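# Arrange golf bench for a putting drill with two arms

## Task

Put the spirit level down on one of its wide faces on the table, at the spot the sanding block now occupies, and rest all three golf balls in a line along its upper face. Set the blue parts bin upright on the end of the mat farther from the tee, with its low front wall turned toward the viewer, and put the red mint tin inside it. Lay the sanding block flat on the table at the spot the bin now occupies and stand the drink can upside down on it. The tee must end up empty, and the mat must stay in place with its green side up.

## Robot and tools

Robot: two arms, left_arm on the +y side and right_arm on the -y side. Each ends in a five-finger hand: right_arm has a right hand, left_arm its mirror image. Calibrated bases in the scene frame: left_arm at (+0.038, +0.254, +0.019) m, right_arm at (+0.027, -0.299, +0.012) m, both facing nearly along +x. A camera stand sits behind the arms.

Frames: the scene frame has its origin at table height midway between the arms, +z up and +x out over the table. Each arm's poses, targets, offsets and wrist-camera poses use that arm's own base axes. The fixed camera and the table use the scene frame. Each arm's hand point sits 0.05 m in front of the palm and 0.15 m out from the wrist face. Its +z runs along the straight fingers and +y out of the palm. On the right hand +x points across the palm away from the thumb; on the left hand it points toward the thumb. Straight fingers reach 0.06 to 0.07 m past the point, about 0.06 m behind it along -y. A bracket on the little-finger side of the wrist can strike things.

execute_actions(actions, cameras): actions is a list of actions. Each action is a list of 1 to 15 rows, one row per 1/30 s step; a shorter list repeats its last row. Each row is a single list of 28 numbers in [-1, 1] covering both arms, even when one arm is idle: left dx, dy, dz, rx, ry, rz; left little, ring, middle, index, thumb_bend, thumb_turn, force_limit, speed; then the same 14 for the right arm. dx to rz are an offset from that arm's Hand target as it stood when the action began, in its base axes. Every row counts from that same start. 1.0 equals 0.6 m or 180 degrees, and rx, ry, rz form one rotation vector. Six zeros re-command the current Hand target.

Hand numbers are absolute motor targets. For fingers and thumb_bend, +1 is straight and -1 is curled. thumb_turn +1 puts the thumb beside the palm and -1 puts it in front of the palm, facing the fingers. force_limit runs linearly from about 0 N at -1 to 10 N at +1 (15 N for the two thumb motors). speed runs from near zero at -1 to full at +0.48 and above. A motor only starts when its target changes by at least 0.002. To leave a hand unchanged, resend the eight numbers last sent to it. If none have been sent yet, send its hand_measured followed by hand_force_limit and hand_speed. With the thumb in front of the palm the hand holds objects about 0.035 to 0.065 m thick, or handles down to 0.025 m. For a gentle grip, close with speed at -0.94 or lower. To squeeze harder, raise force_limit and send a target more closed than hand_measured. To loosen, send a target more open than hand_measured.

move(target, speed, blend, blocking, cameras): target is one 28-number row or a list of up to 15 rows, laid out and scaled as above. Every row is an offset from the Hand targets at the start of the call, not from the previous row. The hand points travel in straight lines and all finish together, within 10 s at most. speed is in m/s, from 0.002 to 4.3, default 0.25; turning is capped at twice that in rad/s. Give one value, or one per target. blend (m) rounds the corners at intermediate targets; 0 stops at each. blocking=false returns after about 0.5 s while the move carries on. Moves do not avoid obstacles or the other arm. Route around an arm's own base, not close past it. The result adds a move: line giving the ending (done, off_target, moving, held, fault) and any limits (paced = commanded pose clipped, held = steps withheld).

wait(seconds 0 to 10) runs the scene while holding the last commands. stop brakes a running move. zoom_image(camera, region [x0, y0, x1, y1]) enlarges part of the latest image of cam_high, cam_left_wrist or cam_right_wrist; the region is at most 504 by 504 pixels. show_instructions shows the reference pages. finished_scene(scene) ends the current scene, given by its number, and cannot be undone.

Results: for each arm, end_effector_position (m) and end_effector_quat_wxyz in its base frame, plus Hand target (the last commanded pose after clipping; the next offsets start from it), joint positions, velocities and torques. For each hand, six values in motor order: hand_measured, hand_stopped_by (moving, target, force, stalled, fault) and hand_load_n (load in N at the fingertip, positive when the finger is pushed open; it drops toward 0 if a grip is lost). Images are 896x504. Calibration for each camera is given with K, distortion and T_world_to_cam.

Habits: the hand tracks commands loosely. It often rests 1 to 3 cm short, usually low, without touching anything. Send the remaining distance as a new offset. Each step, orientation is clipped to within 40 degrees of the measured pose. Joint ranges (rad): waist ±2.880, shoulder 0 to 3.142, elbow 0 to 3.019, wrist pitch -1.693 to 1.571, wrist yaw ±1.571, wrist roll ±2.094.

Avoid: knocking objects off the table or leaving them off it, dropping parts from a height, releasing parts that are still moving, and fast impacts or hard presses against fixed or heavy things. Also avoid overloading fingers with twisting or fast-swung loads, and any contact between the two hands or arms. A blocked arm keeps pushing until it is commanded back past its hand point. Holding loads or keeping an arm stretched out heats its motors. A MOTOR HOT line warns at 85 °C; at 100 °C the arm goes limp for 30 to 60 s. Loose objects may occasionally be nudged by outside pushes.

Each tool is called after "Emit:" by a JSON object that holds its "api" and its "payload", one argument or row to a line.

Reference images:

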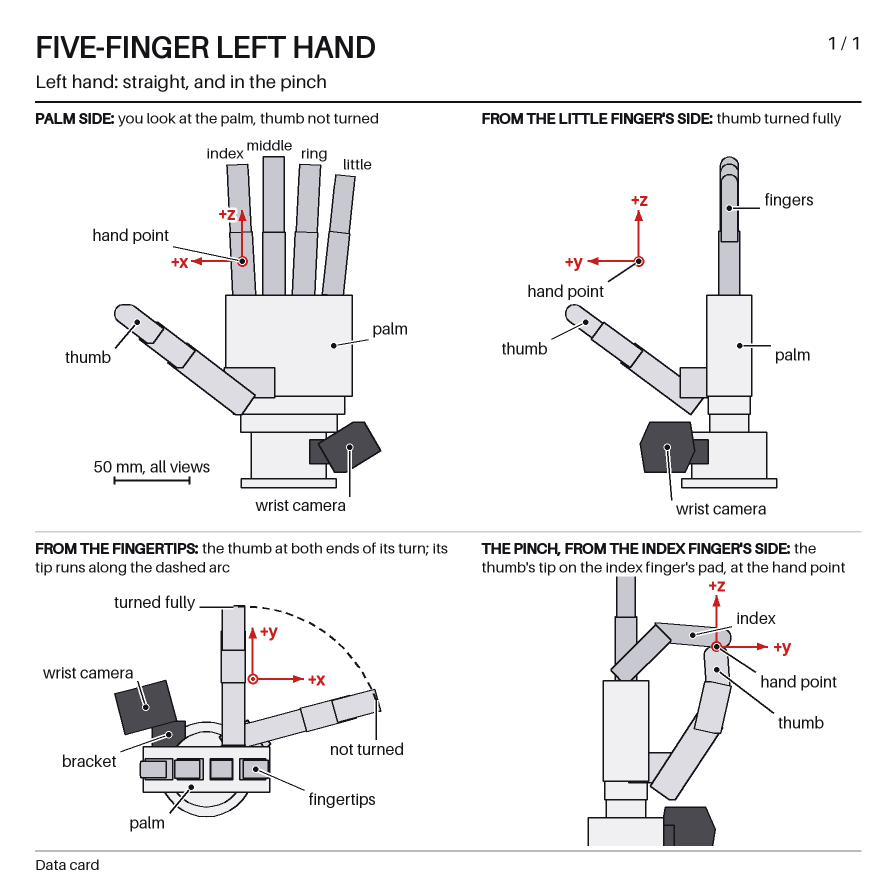

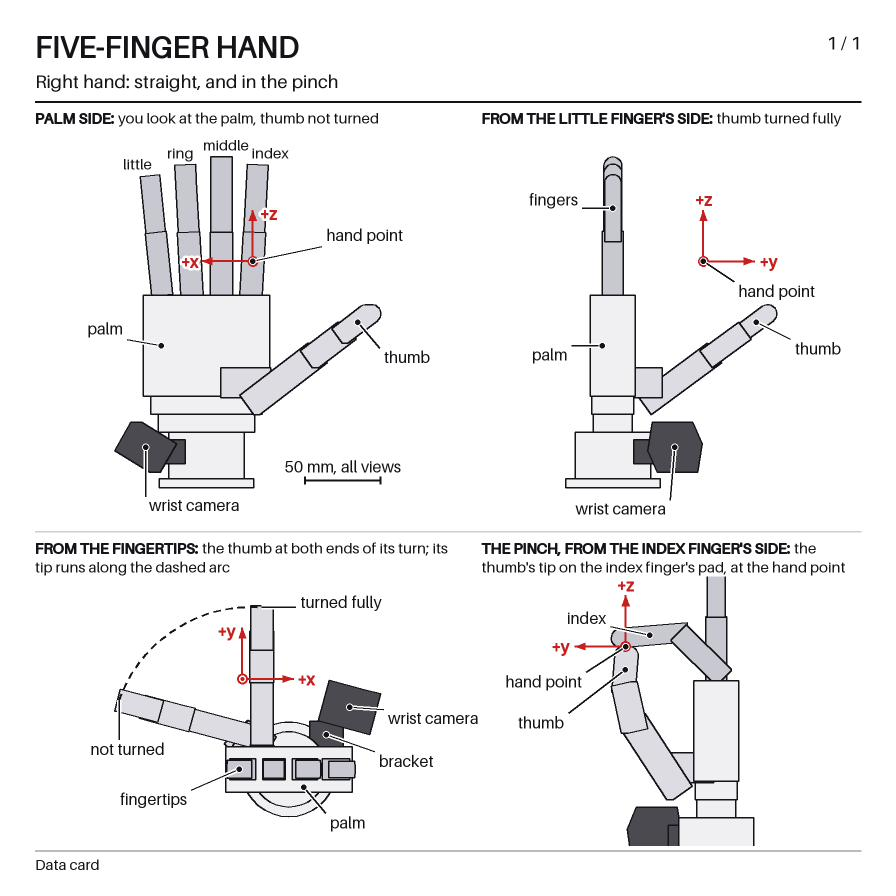

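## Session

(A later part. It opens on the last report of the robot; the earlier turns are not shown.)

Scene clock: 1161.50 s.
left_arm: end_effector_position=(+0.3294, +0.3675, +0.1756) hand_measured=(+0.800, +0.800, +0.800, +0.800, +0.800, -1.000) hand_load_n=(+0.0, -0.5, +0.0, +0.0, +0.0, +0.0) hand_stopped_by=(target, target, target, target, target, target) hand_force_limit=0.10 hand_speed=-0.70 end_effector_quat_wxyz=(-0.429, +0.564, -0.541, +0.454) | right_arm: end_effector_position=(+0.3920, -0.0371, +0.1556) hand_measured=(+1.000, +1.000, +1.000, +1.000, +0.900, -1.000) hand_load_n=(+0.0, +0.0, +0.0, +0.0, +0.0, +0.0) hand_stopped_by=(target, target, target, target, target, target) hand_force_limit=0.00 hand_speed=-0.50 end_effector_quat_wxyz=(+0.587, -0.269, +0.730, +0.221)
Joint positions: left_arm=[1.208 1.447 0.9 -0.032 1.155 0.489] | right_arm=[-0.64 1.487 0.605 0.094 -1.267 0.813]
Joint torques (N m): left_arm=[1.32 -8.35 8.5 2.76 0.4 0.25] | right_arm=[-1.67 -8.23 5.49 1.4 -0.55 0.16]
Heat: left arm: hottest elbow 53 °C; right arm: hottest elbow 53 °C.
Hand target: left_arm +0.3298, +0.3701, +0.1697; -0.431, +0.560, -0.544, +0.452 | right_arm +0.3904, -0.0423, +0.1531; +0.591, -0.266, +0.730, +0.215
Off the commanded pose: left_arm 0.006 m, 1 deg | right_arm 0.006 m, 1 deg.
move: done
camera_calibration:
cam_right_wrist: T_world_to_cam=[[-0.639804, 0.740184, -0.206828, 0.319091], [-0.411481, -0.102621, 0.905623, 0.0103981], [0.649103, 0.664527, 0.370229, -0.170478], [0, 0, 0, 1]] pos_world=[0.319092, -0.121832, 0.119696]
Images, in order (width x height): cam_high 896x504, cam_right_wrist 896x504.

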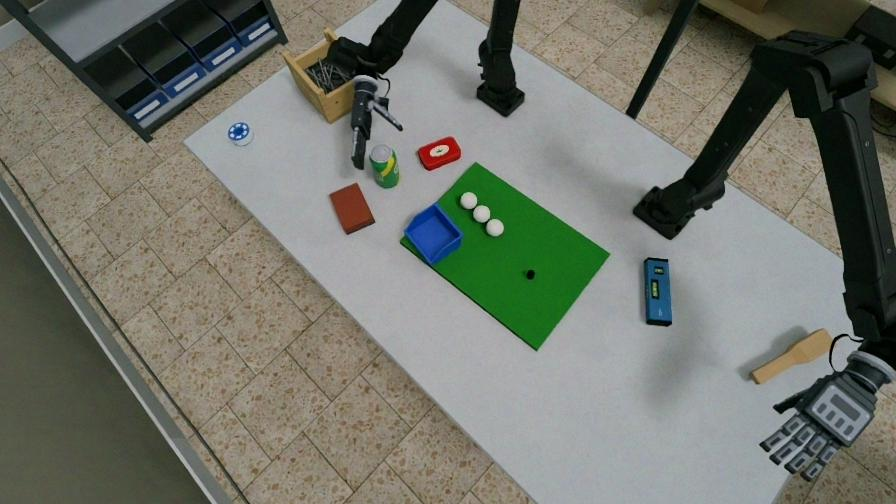

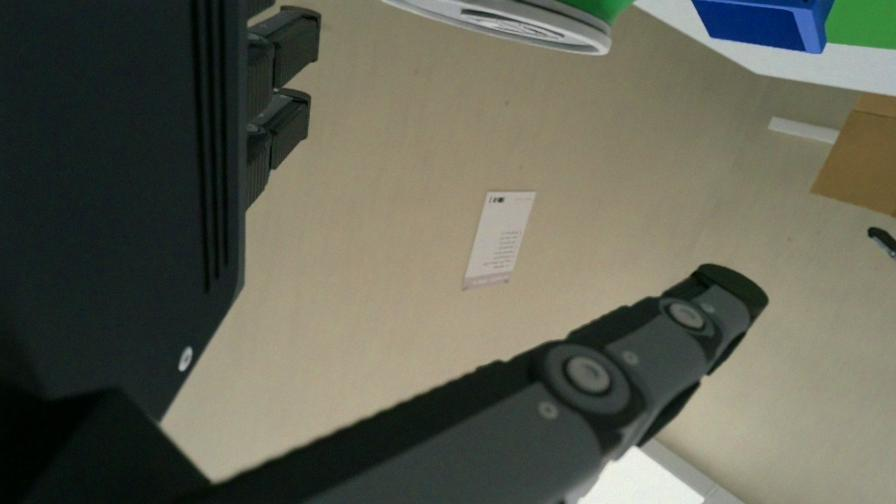

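Emit:
{"api": "move", "payload": {
  "target": [0,0,0,0,0,0,0.8,0.8,0.8,0.8,0.8,-1,0.1,-0.7,-0.003,0.003,-0.128,0,0,0,1,1,1,1,0.9,-1,0,-0.5],
  "speed": 0.1,
  "cameras": ["cam_high","cam_right_wrist"]
}}

Emit:
{"api": "zoom_image", "payload": {
  "camera": "cam_high",
  "region": [310, 50, 490, 230]
}}

Scene clock: 1180.10 s.
left_arm: end_effector_position=(+0.3294, +0.3675, +0.1756) hand_measured=(+0.800, +0.800, +0.800, +0.800, +0.800, -1.000) hand_load_n=(+0.0, +0.0, +0.0, +0.0, +0.0, +0.0) hand_stopped_by=(target, target, target, target, target, target) hand_force_limit=0.10 hand_speed=-0.70 end_effector_quat_wxyz=(-0.429, +0.564, -0.541, +0.454) | right_arm: end_effector_position=(+0.3910, -0.0364, +0.0794) hand_measured=(+1.000, +1.000, +1.000, +1.000, +0.900, -1.000) hand_load_n=(+0.0, +0.0, +0.0, +0.0, +0.0, -0.5) hand_stopped_by=(target, target, target, target, target, target) hand_force_limit=0.00 hand_speed=-0.50 end_effector_quat_wxyz=(+0.590, -0.273, +0.728, +0.217)
Joint positions: left_arm=[1.208 1.447 0.9 -0.032 1.155 0.489] | right_arm=[-0.64 1.729 0.563 0.386 -1.267 0.808]
Joint torques (N m): left_arm=[1.32 -8.35 8.5 2.74 0.4 0.26] | right_arm=[-1.55 -9 3.6 1.36 -0.53 0.24]
Heat: left arm: hottest elbow 53 °C; right arm: hottest elbow 48 °C.
Hand target: left_arm +0.3298, +0.3701, +0.1697; -0.431, +0.560, -0.544, +0.452 | right_arm +0.3887, -0.0406, +0.0763; +0.591, -0.266, +0.730, +0.215
Off the commanded pose: left_arm 0.006 m, 1 deg | right_arm 0.006 m, 1 deg.
move: done
camera_calibration:
cam_right_wrist: T_world_to_cam=[[-0.638533, 0.737715, -0.219209, 0.302608], [-0.420062, -0.0954232, 0.902464, 0.0829902], [0.644844, 0.668335, 0.370817, -0.140339], [0, 0, 0, 1]] pos_world=[0.318583, -0.121526, 0.0434788]
Images, in order (width x height): cam_high 896x504, cam_right_wrist 896x504.

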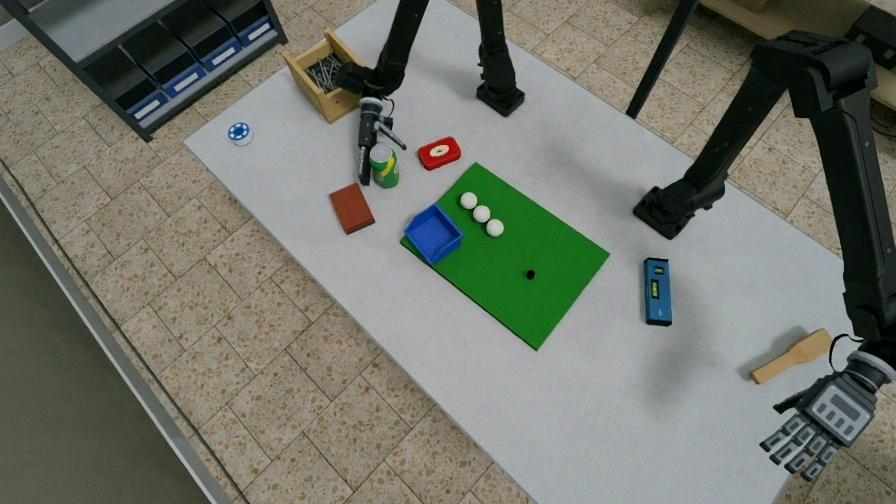

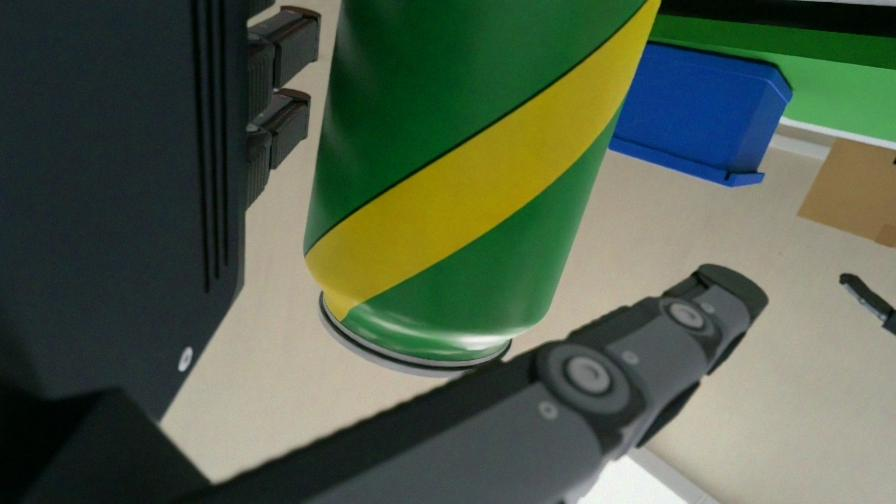

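Scaled by 2.800.

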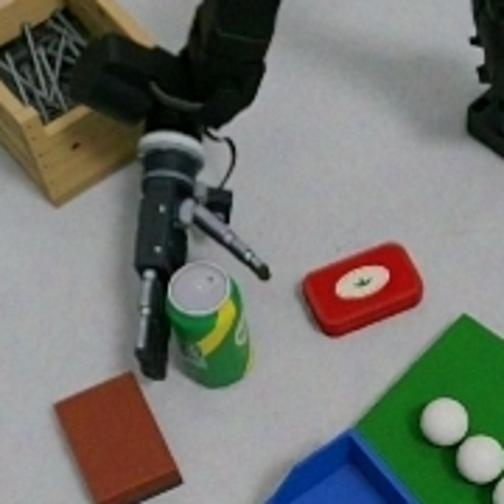

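Emit:
{"api": "move", "payload": {
  "target": [0,0,0,0,0,0,0.8,0.8,0.8,0.8,0.8,-1,0.1,-0.7,0,0,0,0,0,0,0.2,0.2,0.2,0.2,0.2,-1,0.05,-0.85],
  "speed": 0.05,
  "cameras": ["cam_right_wrist"]
}}

Scene clock: 1197.93 s.
left_arm: end_effector_position=(+0.3294, +0.3675, +0.1756) hand_measured=(+0.800, +0.800, +0.800, +0.800, +0.800, -1.000) hand_load_n=(+0.0, +0.0, +0.0, +0.0, +0.0, +0.0) hand_stopped_by=(target, target, target, target, target, target) hand_force_limit=0.10 hand_speed=-0.70 end_effector_quat_wxyz=(-0.429, +0.564, -0.541, +0.454) | right_arm: end_effector_position=(+0.3913, -0.0368, +0.0796) hand_measured=(+0.378, +0.418, +0.390, +0.364, +0.596, -1.000) hand_load_n=(+4.5, +0.0, +1.0, +10.0, +15.5, +2.0) hand_stopped_by=(force, force, force, force, force, target) hand_force_limit=0.05 hand_speed=-0.85 end_effector_quat_wxyz=(+0.591, -0.275, +0.727, +0.215)
Joint positions: left_arm=[1.208 1.447 0.9 -0.032 1.155 0.489] | right_arm=[-0.64 1.729 0.563 0.392 -1.267 0.808]
Joint torques (N m): left_arm=[1.38 -8.35 8.49 2.76 0.4 0.25] | right_arm=[-1.55 -8.94 3.59 1.24 -0.53 0.27]
Heat: left arm: hottest elbow 52 °C; right arm: hottest elbow 43 °C.
Hand target: left_arm +0.3298, +0.3701, +0.1697; -0.431, +0.560, -0.544, +0.452 | right_arm +0.3887, -0.0405, +0.0763; +0.591, -0.266, +0.730, +0.215
Off the commanded pose: left_arm 0.006 m, 1 deg | right_arm 0.006 m, 1 deg.
move: done
camera_calibration:
cam_right_wrist: T_world_to_cam=[[-0.637259, 0.737163, -0.224703, 0.303036], [-0.424294, -0.0922036, 0.900818, 0.0847507], [0.643331, 0.669395, 0.371532, -0.139753], [0, 0, 0, 1]] pos_world=[0.318979, -0.122023, 0.0436708]
Images, in order (width x height): cam_right_wrist 896x504.

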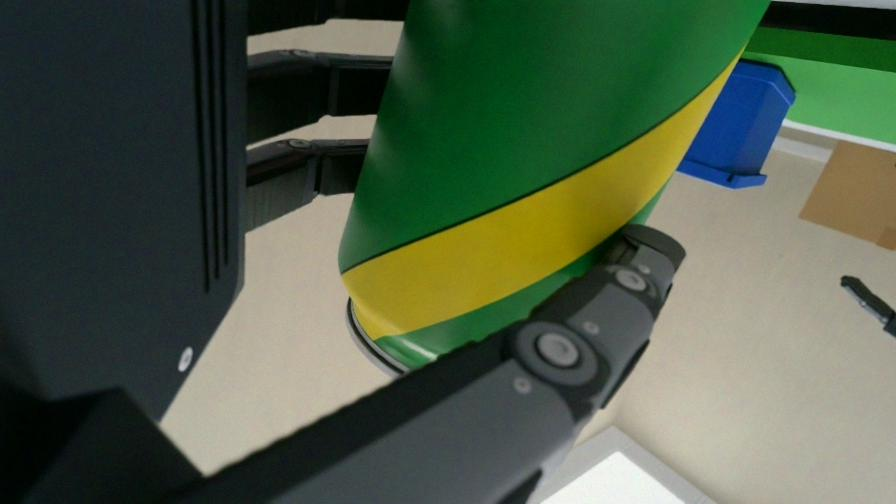

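Emit:
{"api": "move", "payload": {
  "target": [0,0,0,0,0,0,0.8,0.8,0.8,0.8,0.8,-1,0.1,-0.7,0,0,0,0,0,0,0.15,0.15,0.15,0.2,0.2,-1,0.05,-0.9],
  "speed": 0.05,
  "cameras": []
}}

Scene clock: 1209.47 s.
left_arm: end_effector_position=(+0.3294, +0.3675, +0.1756) hand_measured=(+0.800, +0.800, +0.800, +0.800, +0.800, -1.000) hand_load_n=(+0.0, +0.0, +0.0, +0.0, +0.0, +0.0) hand_stopped_by=(target, target, target, target, target, target) hand_force_limit=0.10 hand_speed=-0.70 end_effector_quat_wxyz=(-0.429, +0.564, -0.541, +0.454) | right_arm: end_effector_position=(+0.3914, -0.0368, +0.0796) hand_measured=(+0.370, +0.384, +0.374, +0.364, +0.596, -1.000) hand_load_n=(+2.0, +7.5, +6.0, +5.5, +18.5, +4.0) hand_stopped_by=(force, force, force, force, force, target) hand_force_limit=0.05 hand_speed=-0.90 end_effector_quat_wxyz=(+0.591, -0.275, +0.727, +0.215)
Joint positions: left_arm=[1.208 1.447 0.9 -0.032 1.155 0.489] | right_arm=[-0.64 1.729 0.563 0.392 -1.267 0.808]
Joint torques (N m): left_arm=[1.32 -8.35 8.51 2.77 0.4 0.26] | right_arm=[-1.55 -9 3.58 1.25 -0.53 0.26]
Heat: left arm: hottest elbow 52 °C; right arm: hottest elbow 40 °C.
Hand target: left_arm +0.3298, +0.3701, +0.1697; -0.431, +0.560, -0.544, +0.452 | right_arm +0.3887, -0.0406, +0.0763; +0.591, -0.266, +0.730, +0.215
Off the commanded pose: left_arm 0.006 m, 1 deg | right_arm 0.006 m, 1 deg.
move: done
No camera images: "cameras" was empty.

Emit:
{"api": "move", "payload": {
  "target": [
    [0,0,0,0,0,0,0.8,0.8,0.8,0.8,0.8,-1,0.1,-0.7,0,0,0.09,0,0,0,0.15,0.15,0.15,0.2,0.2,-1,0.05,-0.9],
    [0,0,0,0,0,0,0.8,0.8,0.8,0.8,0.8,-1,0.1,-0.7,-0.0067,-0.224,0.1,0,0,-0.222,0.15,0.15,0.15,0.2,0.2,-1,0.05,-0.9],
    [0,0,0,0,0,0,0.8,0.8,0.8,0.8,0.8,-1,0.1,-0.7,-0.0067,-0.224,0.02,0,0,-0.222,0.15,0.15,0.15,0.2,0.2,-1,0.05,-0.9]
  ],
  "speed": 0.15,
  "blend": 0.01,
  "cameras": ["cam_high","cam_right_wrist"]
}}

Emit:
{"api": "zoom_image", "payload": {
  "camera": "cam_high",
  "region": [310, 50, 490, 230]
}}

Scene clock: 1247.13 s.
left_arm: end_effector_position=(+0.3294, +0.3675, +0.1756) hand_measured=(+0.800, +0.800, +0.800, +0.800, +0.800, -1.000) hand_load_n=(+0.0, +0.0, +0.0, +0.0, +0.0, +0.0) hand_stopped_by=(target, target, target, target, target, target) hand_force_limit=0.10 hand_speed=-0.70 end_effector_quat_wxyz=(-0.429, +0.564, -0.541, +0.454) | right_arm: end_effector_position=(+0.3860, -0.1693, +0.0803) hand_measured=(+0.370, +0.384, +0.374, +0.364, +0.596, -1.000) hand_load_n=(+1.5, +6.5, +5.5, +6.0, +18.5, +2.5) hand_stopped_by=(force, force, force, force, force, target) hand_force_limit=0.05 hand_speed=-0.90 end_effector_quat_wxyz=(+0.619, -0.007, +0.785, +0.005)
Joint positions: left_arm=[1.208 1.447 0.9 -0.032 1.155 0.489] | right_arm=[-0.882 1.722 0.379 0.975 -0.866 1.284]
Joint torques (N m): left_arm=[1.32 -8.35 8.5 2.77 0.4 0.25] | right_arm=[-1.44 -8.94 3.12 2.51 -0.24 0.49]
Heat: left arm: hottest elbow 52 °C; right arm: hottest elbow 37 °C.
Hand target: left_arm +0.3298, +0.3701, +0.1697; -0.431, +0.560, -0.544, +0.452 | right_arm +0.3847, -0.1750, +0.0883; +0.629, -0.001, +0.777, +0.000
Off the commanded pose: left_arm 0.006 m, 1 deg | right_arm 0.010 m, 2 deg.
move: done
camera_calibration:
cam_right_wrist: T_world_to_cam=[[-0.0224104, 0.97648, -0.214438, 0.1999], [-0.361944, 0.192017, 0.912209, 0.0928458], [0.93193, 0.0980575, 0.349128, -0.254133], [0, 0, 0, 1]] pos_world=[0.274919, -0.188106, 0.0468963]
Images, in order (width x height): cam_high 896x504, cam_right_wrist 896x504.

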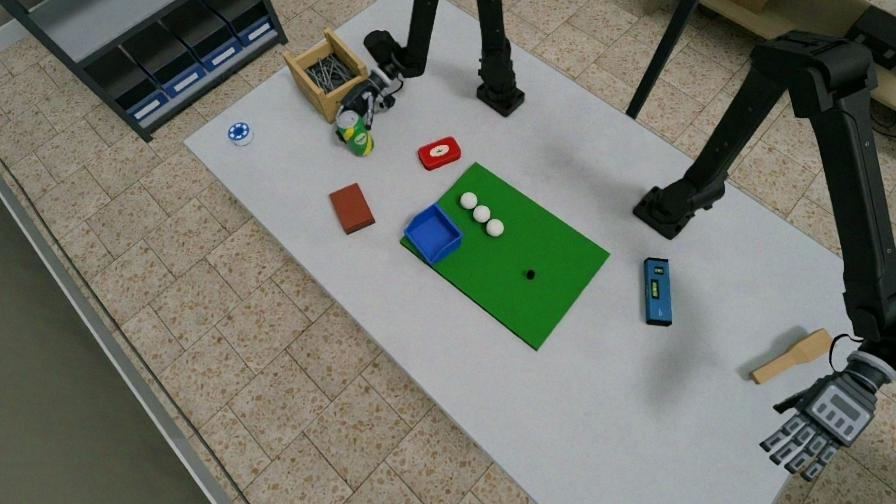

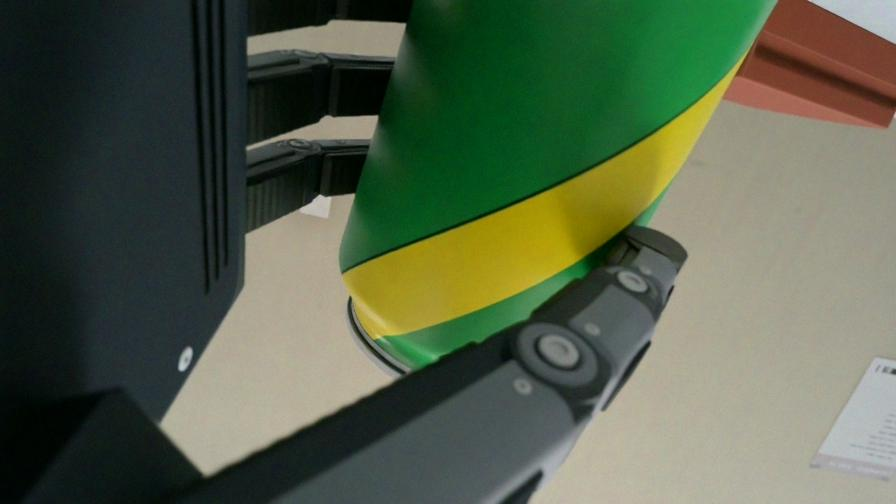

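Scaled by 2.800.

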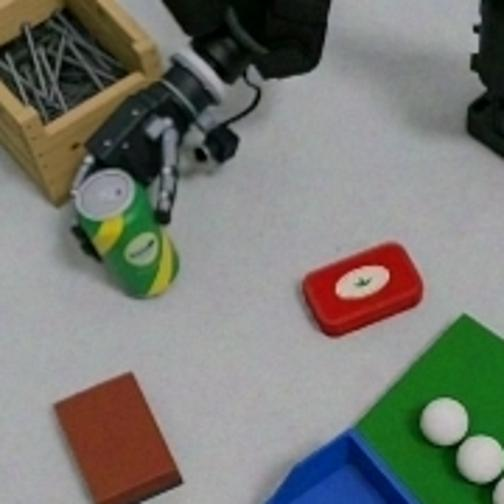

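Emit:
{"api": "move", "payload": {
  "target": [
    [0.1,-0.5,0.14,0.015,0.06,-0.05,0.8,0.8,0.8,0.8,0.8,-1,0.1,-0.7,0,0,0,0,0,0,0.15,0.15,0.15,0.2,0.2,-1,0.05,-0.9],
    [0.2,-0.9,0.14,0.0372,0.1597,-0.1005,0.8,0.8,0.8,0.8,0.8,-1,0.1,-0.7,0,0,0,0,0,0,0.15,0.15,0.15,0.2,0.2,-1,0.05,-0.9]
  ],
  "speed": 0.4,
  "blend": 0.03,
  "cameras": []
}}

Emit:
{"api": "move", "payload": {
  "target": [
    [0.13,-0.66,-0.08,0,0,0,0.8,0.8,0.8,0.8,0.8,-1,0.1,-0.7,0,0,0,0,0,0,0.15,0.15,0.15,0.2,0.2,-1,0.05,-0.9],
    [0.13,-0.68,-0.16,0,0,0,0.8,0.8,0.8,0.8,0.8,-1,0.1,-0.7,0,0,0,0,0,0,0.15,0.15,0.15,0.2,0.2,-1,0.05,-0.9]
  ],
  "speed": 0.3,
  "blend": 0.02,
  "cameras": ["cam_high","cam_left_wrist","cam_right_wrist"]
}}

Emit:
{"api": "zoom_image", "payload": {
  "camera": "cam_high",
  "region": [310, 90, 490, 270]
}}

Scene clock: 1280.10 s.
left_arm: end_effector_position=(+0.4363, -0.1697, +0.2258) hand_measured=(+0.800, +0.800, +0.800, +0.800, +0.800, -1.000) hand_load_n=(+0.0, +0.0, +0.0, +0.0, +0.0, +0.0) hand_stopped_by=(target, target, target, target, target, target) hand_force_limit=0.10 hand_speed=-0.70 end_effector_quat_wxyz=(+0.227, -0.535, +0.751, -0.313) | right_arm: end_effector_position=(+0.3860, -0.1693, +0.0803) hand_measured=(+0.370, +0.384, +0.374, +0.364, +0.596, -1.000) hand_load_n=(+1.5, +6.5, +6.0, +6.5, +18.5, +3.0) hand_stopped_by=(force, force, force, force, force, target) hand_force_limit=0.05 hand_speed=-0.90 end_effector_quat_wxyz=(+0.619, -0.007, +0.785, +0.005)
Joint positions: left_arm=[-0.3 1.179 1.05 -0.647 0.019 0.026] | right_arm=[-0.882 1.722 0.379 0.975 -0.866 1.284]
Joint torques (N m): left_arm=[1.9 -7.53 14.71 1.68 -0.11 0.09] | right_arm=[-1.38 -8.94 3.11 2.5 -0.24 0.48]
Heat: left arm: hottest elbow 52 °C; right arm: hottest elbow 35 °C.
Hand target: left_arm +0.4497, -0.1699, +0.2538; +0.239, -0.537, +0.739, -0.329 | right_arm +0.3847, -0.1750, +0.0883; +0.629, -0.001, +0.777, +0.000
Off the commanded pose: left_arm 0.031 m, 3 deg | right_arm 0.010 m, 2 deg.
move: off_target (left_arm)
No camera images: "cameras" was empty.

Scene clock: 1282.27 s.
left_arm: end_effector_position=(+0.5169, -0.5688, +0.1373) hand_measured=(+0.800, +0.800, +0.800, +0.800, +0.800, -1.000) hand_load_n=(-0.5, +0.0, +0.0, +0.0, +0.0, +0.0) hand_stopped_by=(target, target, target, target, target, target) hand_force_limit=0.10 hand_speed=-0.70 end_effector_quat_wxyz=(+0.238, -0.532, +0.753, -0.306) | right_arm: end_effector_position=(+0.3860, -0.1693, +0.0803) hand_measured=(+0.370, +0.384, +0.374, +0.364, +0.596, -1.000) hand_load_n=(+1.5, +6.5, +5.5, +6.0, +18.5, +2.5) hand_stopped_by=(force, force, force, force, force, target) hand_force_limit=0.05 hand_speed=-0.90 end_effector_quat_wxyz=(+0.619, -0.007, +0.785, +0.005)
Joint positions: left_arm=[-0.87 2.023 1.845 -0.684 -0.399 -0.381] | right_arm=[-0.882 1.722 0.379 0.975 -0.866 1.284]
Joint torques (N m): left_arm=[1.49 -17.26 12.56 2.73 -0.32 0.1] | right_arm=[-1.38 -8.94 3.1 2.5 -0.25 0.48]
Heat: left arm: hottest elbow 53 °C; right arm: hottest elbow 34 °C.
Hand target: left_arm +0.5277, -0.5780, +0.1578; +0.239, -0.537, +0.739, -0.329 | right_arm +0.3847, -0.1750, +0.0883; +0.629, -0.001, +0.777, +0.000
Off the commanded pose: left_arm 0.025 m, 3 deg | right_arm 0.010 m, 2 deg.
move: off_target (left_arm)
camera_calibration:
cam_left_wrist: T_world_to_cam=[[0.578815, -0.511827, 0.634827, -0.669435], [-0.746488, -0.64591, 0.159861, -0.00289497], [0.32822, -0.566421, -0.755936, -0.266919], [0, 0, 0, 1]] pos_world=[0.472926, -0.495693, 0.223665]
cam_right_wrist: T_world_to_cam=[[-0.0224104, 0.97648, -0.214438, 0.1999], [-0.361944, 0.192017, 0.912209, 0.0928458], [0.93193, 0.0980575, 0.349128, -0.254133], [0, 0, 0, 1]] pos_world=[0.274919, -0.188106, 0.0468963]

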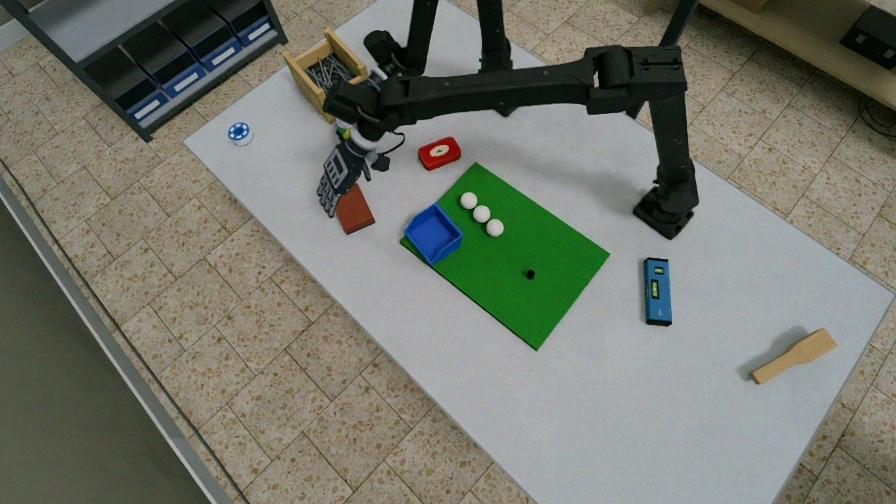

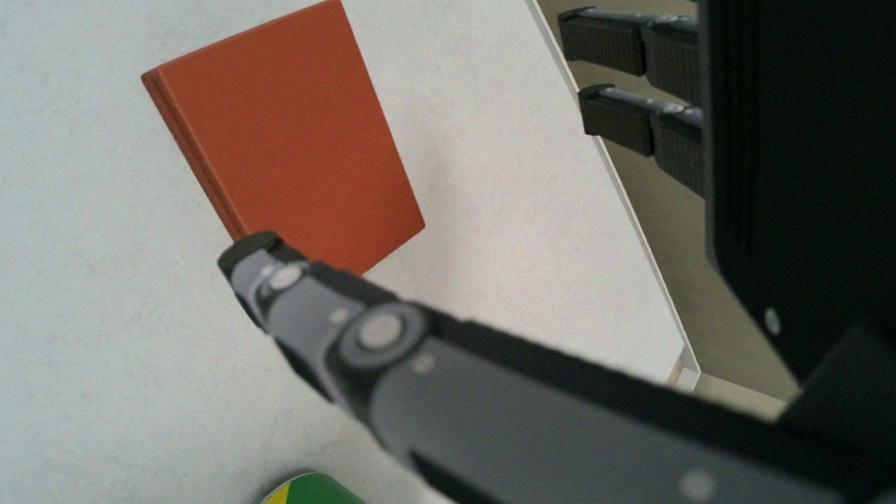

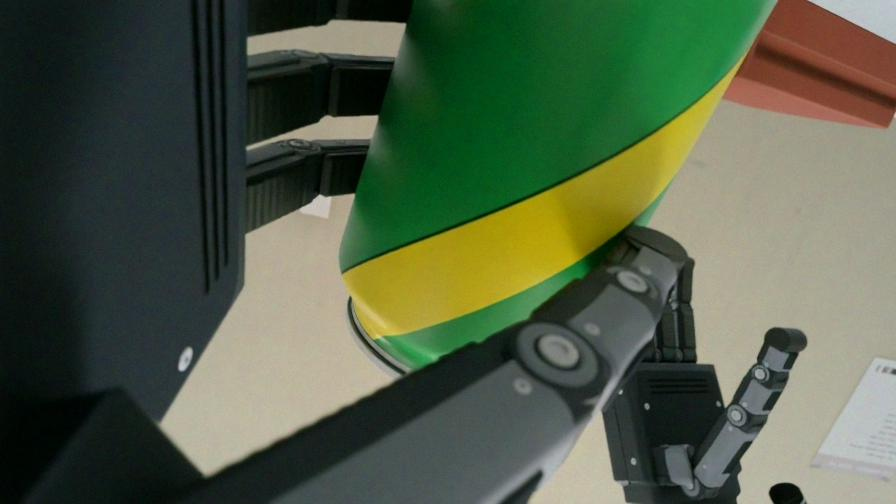

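Scaled by 2.800.

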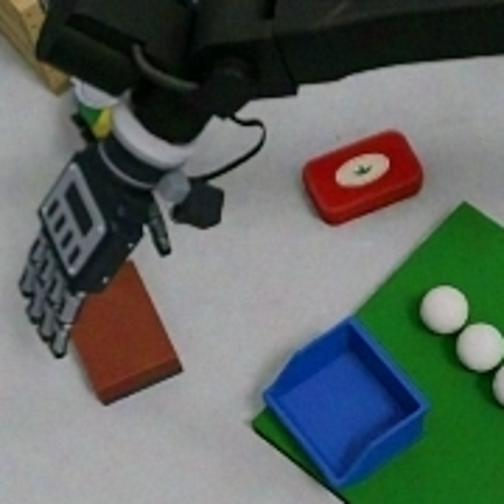

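Emit:
{"api": "move", "payload": {
  "target": [
    [0.005,-0.028,-0.155,0,0,0,1,1,1,1,1,-1,0.1,-0.7,0,0,0,0,0,0,0.15,0.15,0.15,0.2,0.2,-1,0.05,-0.9]
  ],
  "speed": 0.15,
  "cameras": ["cam_high","cam_left_wrist"]
}}

Emit:
{"api": "zoom_image", "payload": {
  "camera": "cam_high",
  "region": [290, 110, 430, 250]
}}

Scene clock: 1336.23 s.
left_arm: end_effector_position=(+0.5307, -0.5858, +0.0587) hand_measured=(+1.000, +1.000, +1.000, +1.000, +1.000, -1.000) hand_load_n=(-0.5, +0.5, +0.0, +0.0, +0.0, +0.0) hand_stopped_by=(target, target, target, target, target, target) hand_force_limit=0.10 hand_speed=-0.70 end_effector_quat_wxyz=(+0.240, -0.536, +0.745, -0.317) | right_arm: end_effector_position=(+0.3860, -0.1693, +0.0803) hand_measured=(+0.370, +0.384, +0.374, +0.364, +0.596, -1.000) hand_load_n=(+1.0, +6.5, +5.5, +6.5, +18.5, +3.0) hand_stopped_by=(force, force, force, force, force, target) hand_force_limit=0.05 hand_speed=-0.90 end_effector_quat_wxyz=(+0.619, -0.007, +0.785, +0.005)
Joint positions: left_arm=[-0.872 2.128 1.795 -0.508 -0.407 -0.391] | right_arm=[-0.882 1.722 0.379 0.975 -0.866 1.284]
Joint torques (N m): left_arm=[0.67 -17.73 10.09 2.8 -0.32 0.08] | right_arm=[-1.38 -8.88 3.11 2.5 -0.24 0.49]
Heat: left arm: hottest elbow 63 °C; right arm: hottest elbow 33 °C.
Hand target: left_arm +0.5308, -0.5947, +0.0648; +0.239, -0.537, +0.739, -0.329 | right_arm +0.3847, -0.1750, +0.0883; +0.629, -0.001, +0.777, +0.000
Off the commanded pose: left_arm 0.011 m, 2 deg | right_arm 0.010 m, 2 deg.
move: off_target (left_arm)
camera_calibration:
cam_left_wrist: T_world_to_cam=[[0.572901, -0.49328, 0.654568, -0.623407], [-0.742519, -0.650521, 0.159649, 0.0041939], [0.347059, -0.577493, -0.738954, -0.357976], [0, 0, 0, 1]] pos_world=[0.484503, -0.511514, 0.142865]
Images, in order (width x height): cam_high 896x504, cam_left_wrist 896x504.

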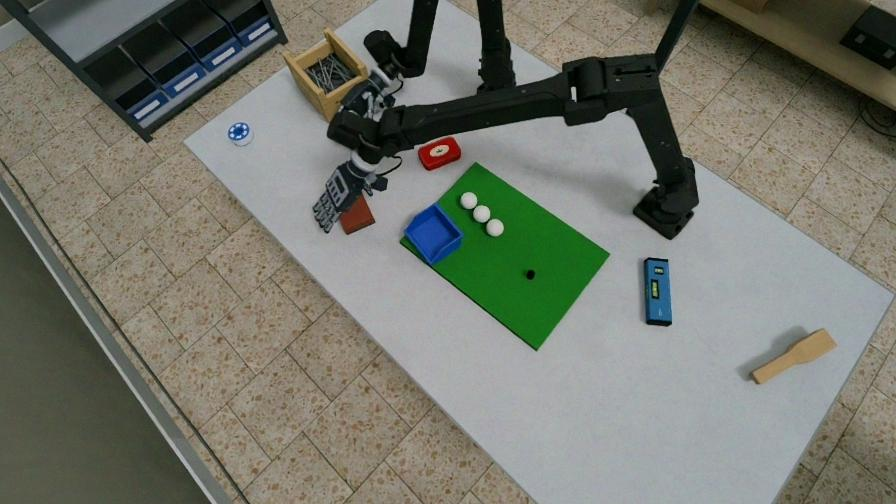

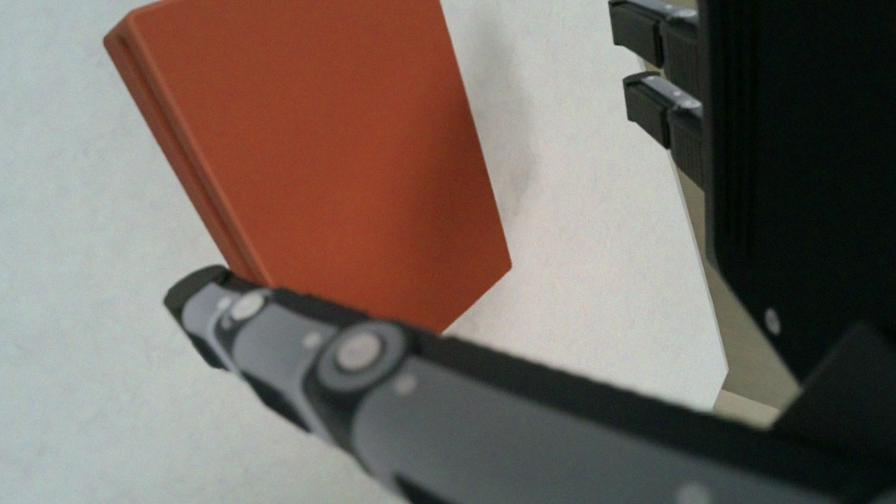

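Scaled by 3.600.

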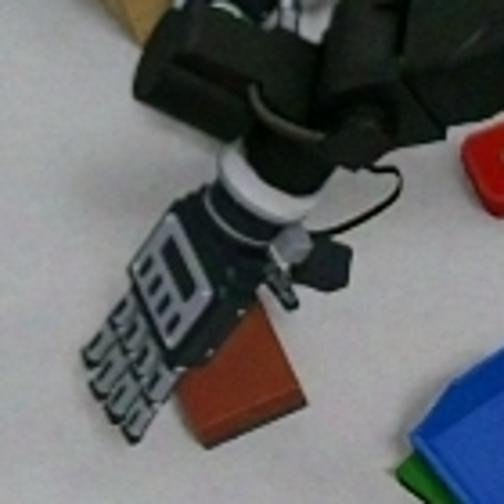

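Emit:
{"api": "move", "payload": {
  "target": [
    [-0.02,-0.03,-0.01,0,0,0,1,1,1,1,1,-1,0.1,-0.7,0,0,0,0,0,0,0.15,0.15,0.15,0.2,0.2,-1,0.05,-0.9],
    [-0.02,-0.03,-0.085,0,0,0,1,1,1,1,1,-1,0.1,-0.7,0,0,0,0,0,0,0.15,0.15,0.15,0.2,0.2,-1,0.05,-0.9]
  ],
  "speed": 0.08,
  "cameras": ["cam_high","cam_left_wrist"]
}}

Emit:
{"api": "zoom_image", "payload": {
  "camera": "cam_high",
  "region": [290, 110, 430, 250]
}}

Scene clock: 1383.27 s.
left_arm: end_effector_position=(+0.5178, -0.6089, +0.0207) hand_measured=(+1.000, +1.000, +1.000, +1.000, +1.000, -1.000) hand_load_n=(+0.0, +0.0, +0.0, +0.0, +0.0, +0.0) hand_stopped_by=(target, target, target, target, target, target) hand_force_limit=0.10 hand_speed=-0.70 end_effector_quat_wxyz=(+0.240, -0.534, +0.743, -0.325) | right_arm: end_effector_position=(+0.3860, -0.1693, +0.0803) hand_measured=(+0.370, +0.384, +0.374, +0.364, +0.596, -1.000) hand_load_n=(+1.0, +6.5, +5.5, +6.0, +18.5, +2.5) hand_stopped_by=(force, force, force, force, force, target) hand_force_limit=0.05 hand_speed=-0.90 end_effector_quat_wxyz=(+0.619, -0.007, +0.785, +0.005)
Joint positions: left_arm=[-0.907 2.185 1.781 -0.429 -0.428 -0.415] | right_arm=[-0.882 1.722 0.379 0.975 -0.866 1.284]
Joint torques (N m): left_arm=[1.08 -17.32 9.39 2.85 -0.34 0.07] | right_arm=[-1.38 -8.94 3.11 2.5 -0.24 0.49]
Heat: left arm: hottest elbow 57 °C; right arm: hottest elbow 32 °C.
Hand target: left_arm +0.5187, -0.6128, +0.0138; +0.239, -0.537, +0.739, -0.329 | right_arm +0.3847, -0.1750, +0.0883; +0.629, -0.001, +0.777, +0.000
Off the commanded pose: left_arm 0.008 m, 1 deg | right_arm 0.010 m, 2 deg.
move: done
camera_calibration:
cam_left_wrist: T_world_to_cam=[[0.562944, -0.487068, 0.667727, -0.593881], [-0.747529, -0.644678, 0.159968, -0.00815635], [0.352554, -0.589198, -0.727015, -0.405163], [0, 0, 0, 1]] pos_world=[0.471066, -0.53324, 0.103295]
Images, in order (width x height): cam_high 896x504, cam_left_wrist 896x504.

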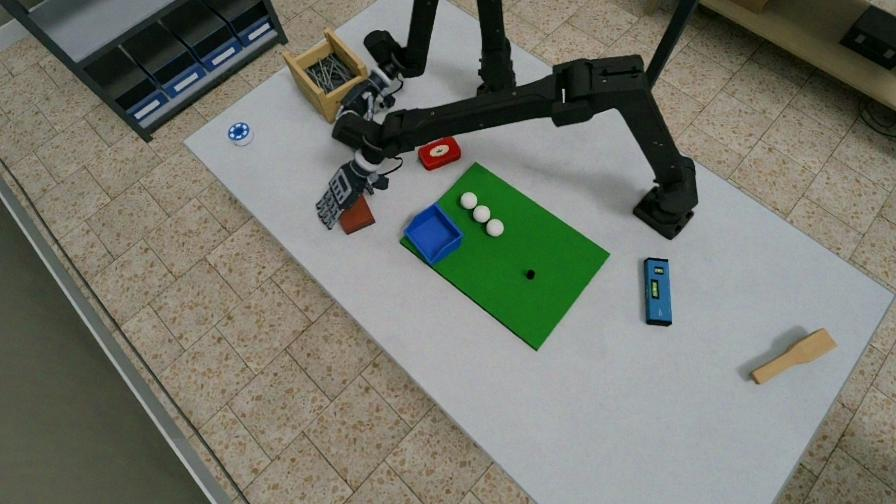

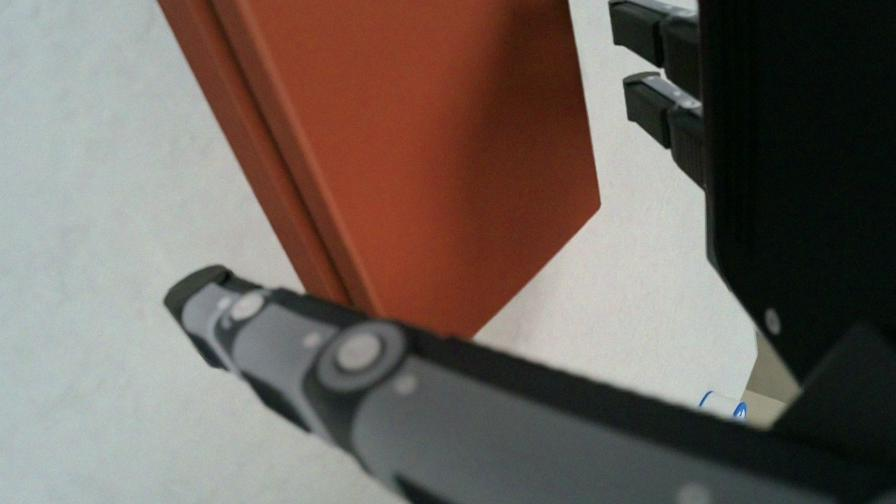

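Scaled by 3.600.

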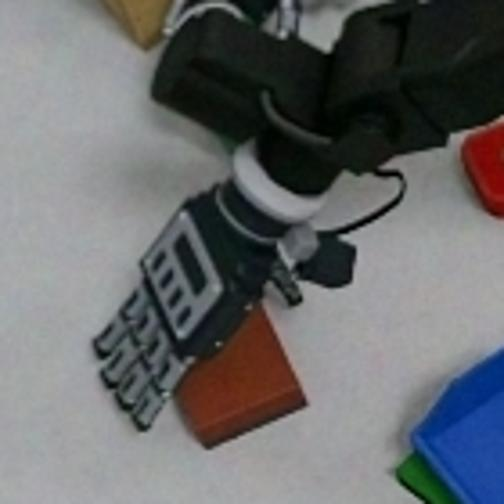

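Emit:
{"api": "move", "payload": {
  "target": [
    [-0.006,0.002,-0.028,0,0,0,1,1,1,1,1,-1,0.1,-0.7,0,0,0,0,0,0,0.15,0.15,0.15,0.2,0.2,-1,0.05,-0.9]
  ],
  "speed": 0.05,
  "cameras": ["cam_left_wrist"]
}}

Scene clock: 1402.00 s.
left_arm: end_effector_position=(+0.5170, -0.6074, +0.0089) hand_measured=(+1.000, +1.000, +1.000, +1.000, +1.000, -1.000) hand_load_n=(+0.0, +0.0, +0.0, +0.0, +0.0, +0.0) hand_stopped_by=(target, target, target, target, target, target) hand_force_limit=0.10 hand_speed=-0.70 end_effector_quat_wxyz=(+0.241, -0.535, +0.740, -0.328) | right_arm: end_effector_position=(+0.3860, -0.1693, +0.0803) hand_measured=(+0.370, +0.384, +0.374, +0.364, +0.596, -1.000) hand_load_n=(+1.5, +6.5, +5.5, +6.0, +18.5, +3.0) hand_stopped_by=(force, force, force, force, force, target) hand_force_limit=0.05 hand_speed=-0.90 end_effector_quat_wxyz=(+0.619, -0.007, +0.785, +0.005)
Joint positions: left_arm=[-0.907 2.191 1.756 -0.392 -0.43 -0.417] | right_arm=[-0.882 1.722 0.379 0.975 -0.866 1.284]
Joint torques (N m): left_arm=[0.85 -17.03 9.17 2.86 -0.34 0.07] | right_arm=[-1.44 -8.94 3.11 2.5 -0.25 0.49]
Heat: left arm: hottest elbow 56 °C; right arm: hottest elbow 32 °C.
Hand target: left_arm +0.5151, -0.6116, -0.0031; +0.239, -0.537, +0.739, -0.329 | right_arm +0.3847, -0.1750, +0.0883; +0.629, -0.001, +0.777, +0.000
Off the commanded pose: left_arm 0.013 m, 0 deg | right_arm 0.010 m, 2 deg.
move: off_target (left_arm)
camera_calibration:
cam_left_wrist: T_world_to_cam=[[0.561554, -0.482006, 0.672553, -0.581055], [-0.746346, -0.645991, 0.160199, -0.00735497], [0.357246, -0.591917, -0.722502, -0.416608], [0, 0, 0, 1]] pos_world=[0.469636, -0.53142, 0.0909685]
Images, in order (width x height): cam_left_wrist 896x504.

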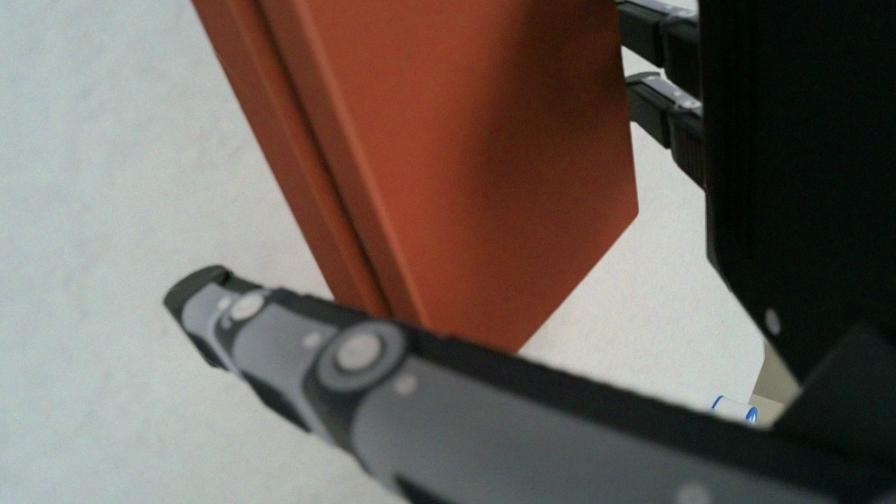

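Emit:
{"api": "move", "payload": {
  "target": [
    [0,0,-0.015,0,0,0,1,1,1,1,1,-1,0.1,-0.7,0,0,0,0,0,0,0.15,0.15,0.15,0.2,0.2,-1,0.05,-0.9]
  ],
  "speed": 0.05,
  "cameras": []
}}

Scene clock: 1418.83 s.
left_arm: end_effector_position=(+0.5184, -0.6091, +0.0068) hand_measured=(+1.000, +1.000, +1.000, +1.000, +1.000, -1.000) hand_load_n=(+0.0, +0.0, +0.0, +0.0, +0.0, +0.0) hand_stopped_by=(target, target, target, target, target, target) hand_force_limit=0.10 hand_speed=-0.70 end_effector_quat_wxyz=(+0.241, -0.535, +0.738, -0.333) | right_arm: end_effector_position=(+0.3860, -0.1693, +0.0803) hand_measured=(+0.370, +0.384, +0.374, +0.364, +0.596, -1.000) hand_load_n=(+1.0, +6.5, +6.0, +6.5, +18.5, +3.0) hand_stopped_by=(force, force, force, force, force, target) hand_force_limit=0.05 hand_speed=-0.90 end_effector_quat_wxyz=(+0.619, -0.007, +0.785, +0.005)
Joint positions: left_arm=[-0.907 2.195 1.752 -0.373 -0.43 -0.418] | right_arm=[-0.882 1.722 0.379 0.975 -0.866 1.284]
Joint torques (N m): left_arm=[0.79 -16.26 8.81 2.84 -0.32 0.08] | right_arm=[-1.38 -8.88 3.12 2.5 -0.24 0.49]
Heat: left arm: hottest elbow 54 °C; right arm: hottest elbow 31 °C.
Hand target: left_arm +0.5150, -0.6115, -0.0123; +0.239, -0.537, +0.739, -0.329 | right_arm +0.3847, -0.1750, +0.0883; +0.629, -0.001, +0.777, +0.000
Off the commanded pose: left_arm 0.019 m, 1 deg | right_arm 0.010 m, 2 deg.
move: off_target (left_arm)
No camera images: "cameras" was empty.

Emit:
{"api": "move", "payload": {
  "target": [
    [0,0,0.012,0,0,0,0.1,0.1,0.1,0.1,0.2,-1,0.1,-0.85,0,0,0,0,0,0,0.15,0.15,0.15,0.2,0.2,-1,0.05,-0.9]
  ],
  "speed": 0.05,
  "cameras": ["cam_high","cam_left_wrist"]
}}

Emit:
{"api": "zoom_image", "payload": {
  "camera": "cam_high",
  "region": [290, 110, 430, 250]
}}

Scene clock: 1432.23 s.
left_arm: end_effector_position=(+0.5225, -0.6120, +0.0108) hand_measured=(+0.462, +0.474, +0.628, +0.448, +0.778, -1.000) hand_load_n=(+6.0, +3.0, +0.0, +7.5, +22.5, +6.0) hand_stopped_by=(force, force, force, force, force, target) hand_force_limit=0.10 hand_speed=-0.85 end_effector_quat_wxyz=(+0.244, -0.536, +0.732, -0.342) | right_arm: end_effector_position=(+0.3860, -0.1693, +0.0803) hand_measured=(+0.370, +0.384, +0.374, +0.364, +0.596, -1.000) hand_load_n=(+1.5, +6.5, +6.0, +6.5, +18.5, +2.5) hand_stopped_by=(force, force, force, force, force, target) hand_force_limit=0.05 hand_speed=-0.90 end_effector_quat_wxyz=(+0.619, -0.007, +0.785, +0.005)
Joint positions: left_arm=[-0.907 2.195 1.752 -0.352 -0.438 -0.42] | right_arm=[-0.882 1.722 0.379 0.975 -0.866 1.284]
Joint torques (N m): left_arm=[0.85 -16.97 9.35 1.24 -0.06 0.1] | right_arm=[-1.44 -8.94 3.11 2.5 -0.25 0.49]
Heat: left arm: hottest elbow 53 °C; right arm: hottest elbow 31 °C.
Hand target: left_arm +0.5152, -0.6114, -0.0048; +0.239, -0.537, +0.739, -0.329 | right_arm +0.3847, -0.1750, +0.0883; +0.629, -0.001, +0.777, +0.000
Off the commanded pose: left_arm 0.018 m, 2 deg | right_arm 0.010 m, 2 deg.
move: off_target (left_arm)
camera_calibration:
cam_left_wrist: T_world_to_cam=[[0.548472, -0.461331, 0.69739, -0.568382], [-0.745462, -0.647575, 0.157902, -0.00786944], [0.378767, -0.606483, -0.699081, -0.440428], [0, 0, 0, 1]] pos_world=[0.472695, -0.53442, 0.0897313]
Images, in order (width x height): cam_high 896x504, cam_left_wrist 896x504.

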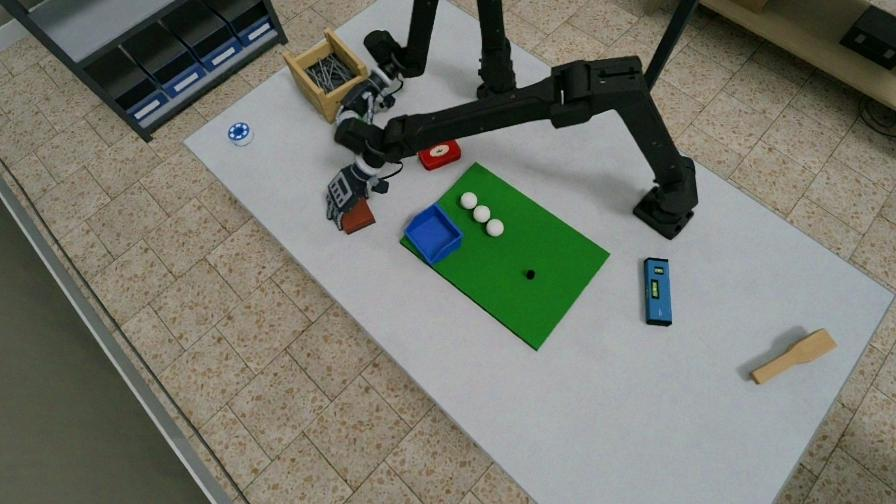

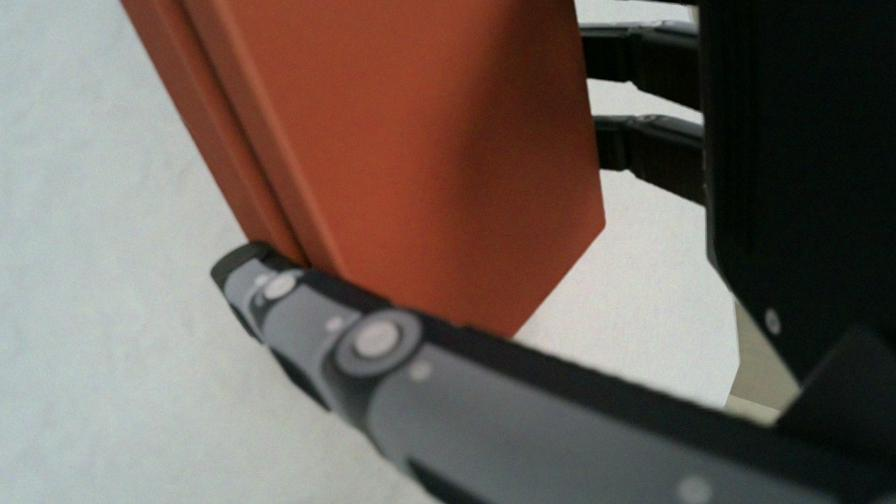

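Scaled by 3.600.

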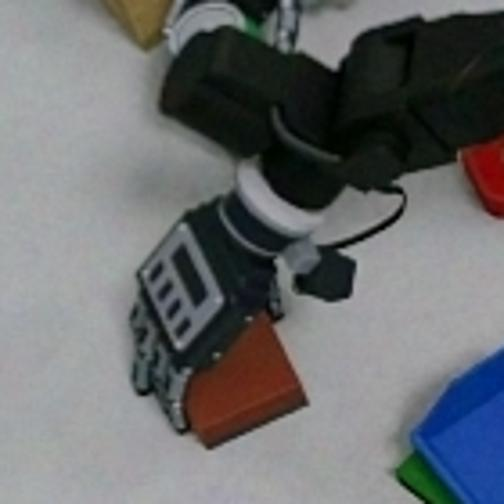

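Emit:
{"api": "move", "payload": {
  "target": [
    [0,0,0.0,0,0,0,0.1,0.1,0.05,0.1,0.785,-1,0.1,-0.9,0,0,0,0,0,0,0.15,0.15,0.15,0.2,0.2,-1,0.05,-0.9]
  ],
  "speed": 0.05,
  "cameras": []
}}

Scene clock: 1444.13 s.
left_arm: end_effector_position=(+0.5227, -0.6119, +0.0108) hand_measured=(+0.462, +0.474, +0.594, +0.448, +0.796, -1.000) hand_load_n=(+4.5, +1.5, +5.0, +5.5, +18.0, +5.5) hand_stopped_by=(force, force, force, force, force, target) hand_force_limit=0.10 hand_speed=-0.90 end_effector_quat_wxyz=(+0.245, -0.537, +0.731, -0.342) | right_arm: end_effector_position=(+0.3860, -0.1693, +0.0803) hand_measured=(+0.370, +0.384, +0.374, +0.364, +0.596, -1.000) hand_load_n=(+1.5, +6.5, +6.0, +6.0, +18.5, +3.0) hand_stopped_by=(force, force, force, force, force, target) hand_force_limit=0.05 hand_speed=-0.90 end_effector_quat_wxyz=(+0.619, -0.007, +0.785, +0.005)
Joint positions: left_arm=[-0.907 2.195 1.752 -0.352 -0.439 -0.42] | right_arm=[-0.882 1.722 0.379 0.975 -0.866 1.284]
Joint torques (N m): left_arm=[0.91 -16.91 9.36 1.25 -0.02 0.1] | right_arm=[-1.44 -8.94 3.11 2.5 -0.24 0.48]
Heat: left arm: hottest elbow 53 °C; right arm: hottest elbow 31 °C.
Hand target: left_arm +0.5152, -0.6114, -0.0048; +0.239, -0.537, +0.739, -0.329 | right_arm +0.3847, -0.1750, +0.0883; +0.629, -0.001, +0.777, +0.000
Off the commanded pose: left_arm 0.017 m, 2 deg | right_arm 0.010 m, 2 deg.
move: off_target (left_arm)
No camera images: "cameras" was empty.


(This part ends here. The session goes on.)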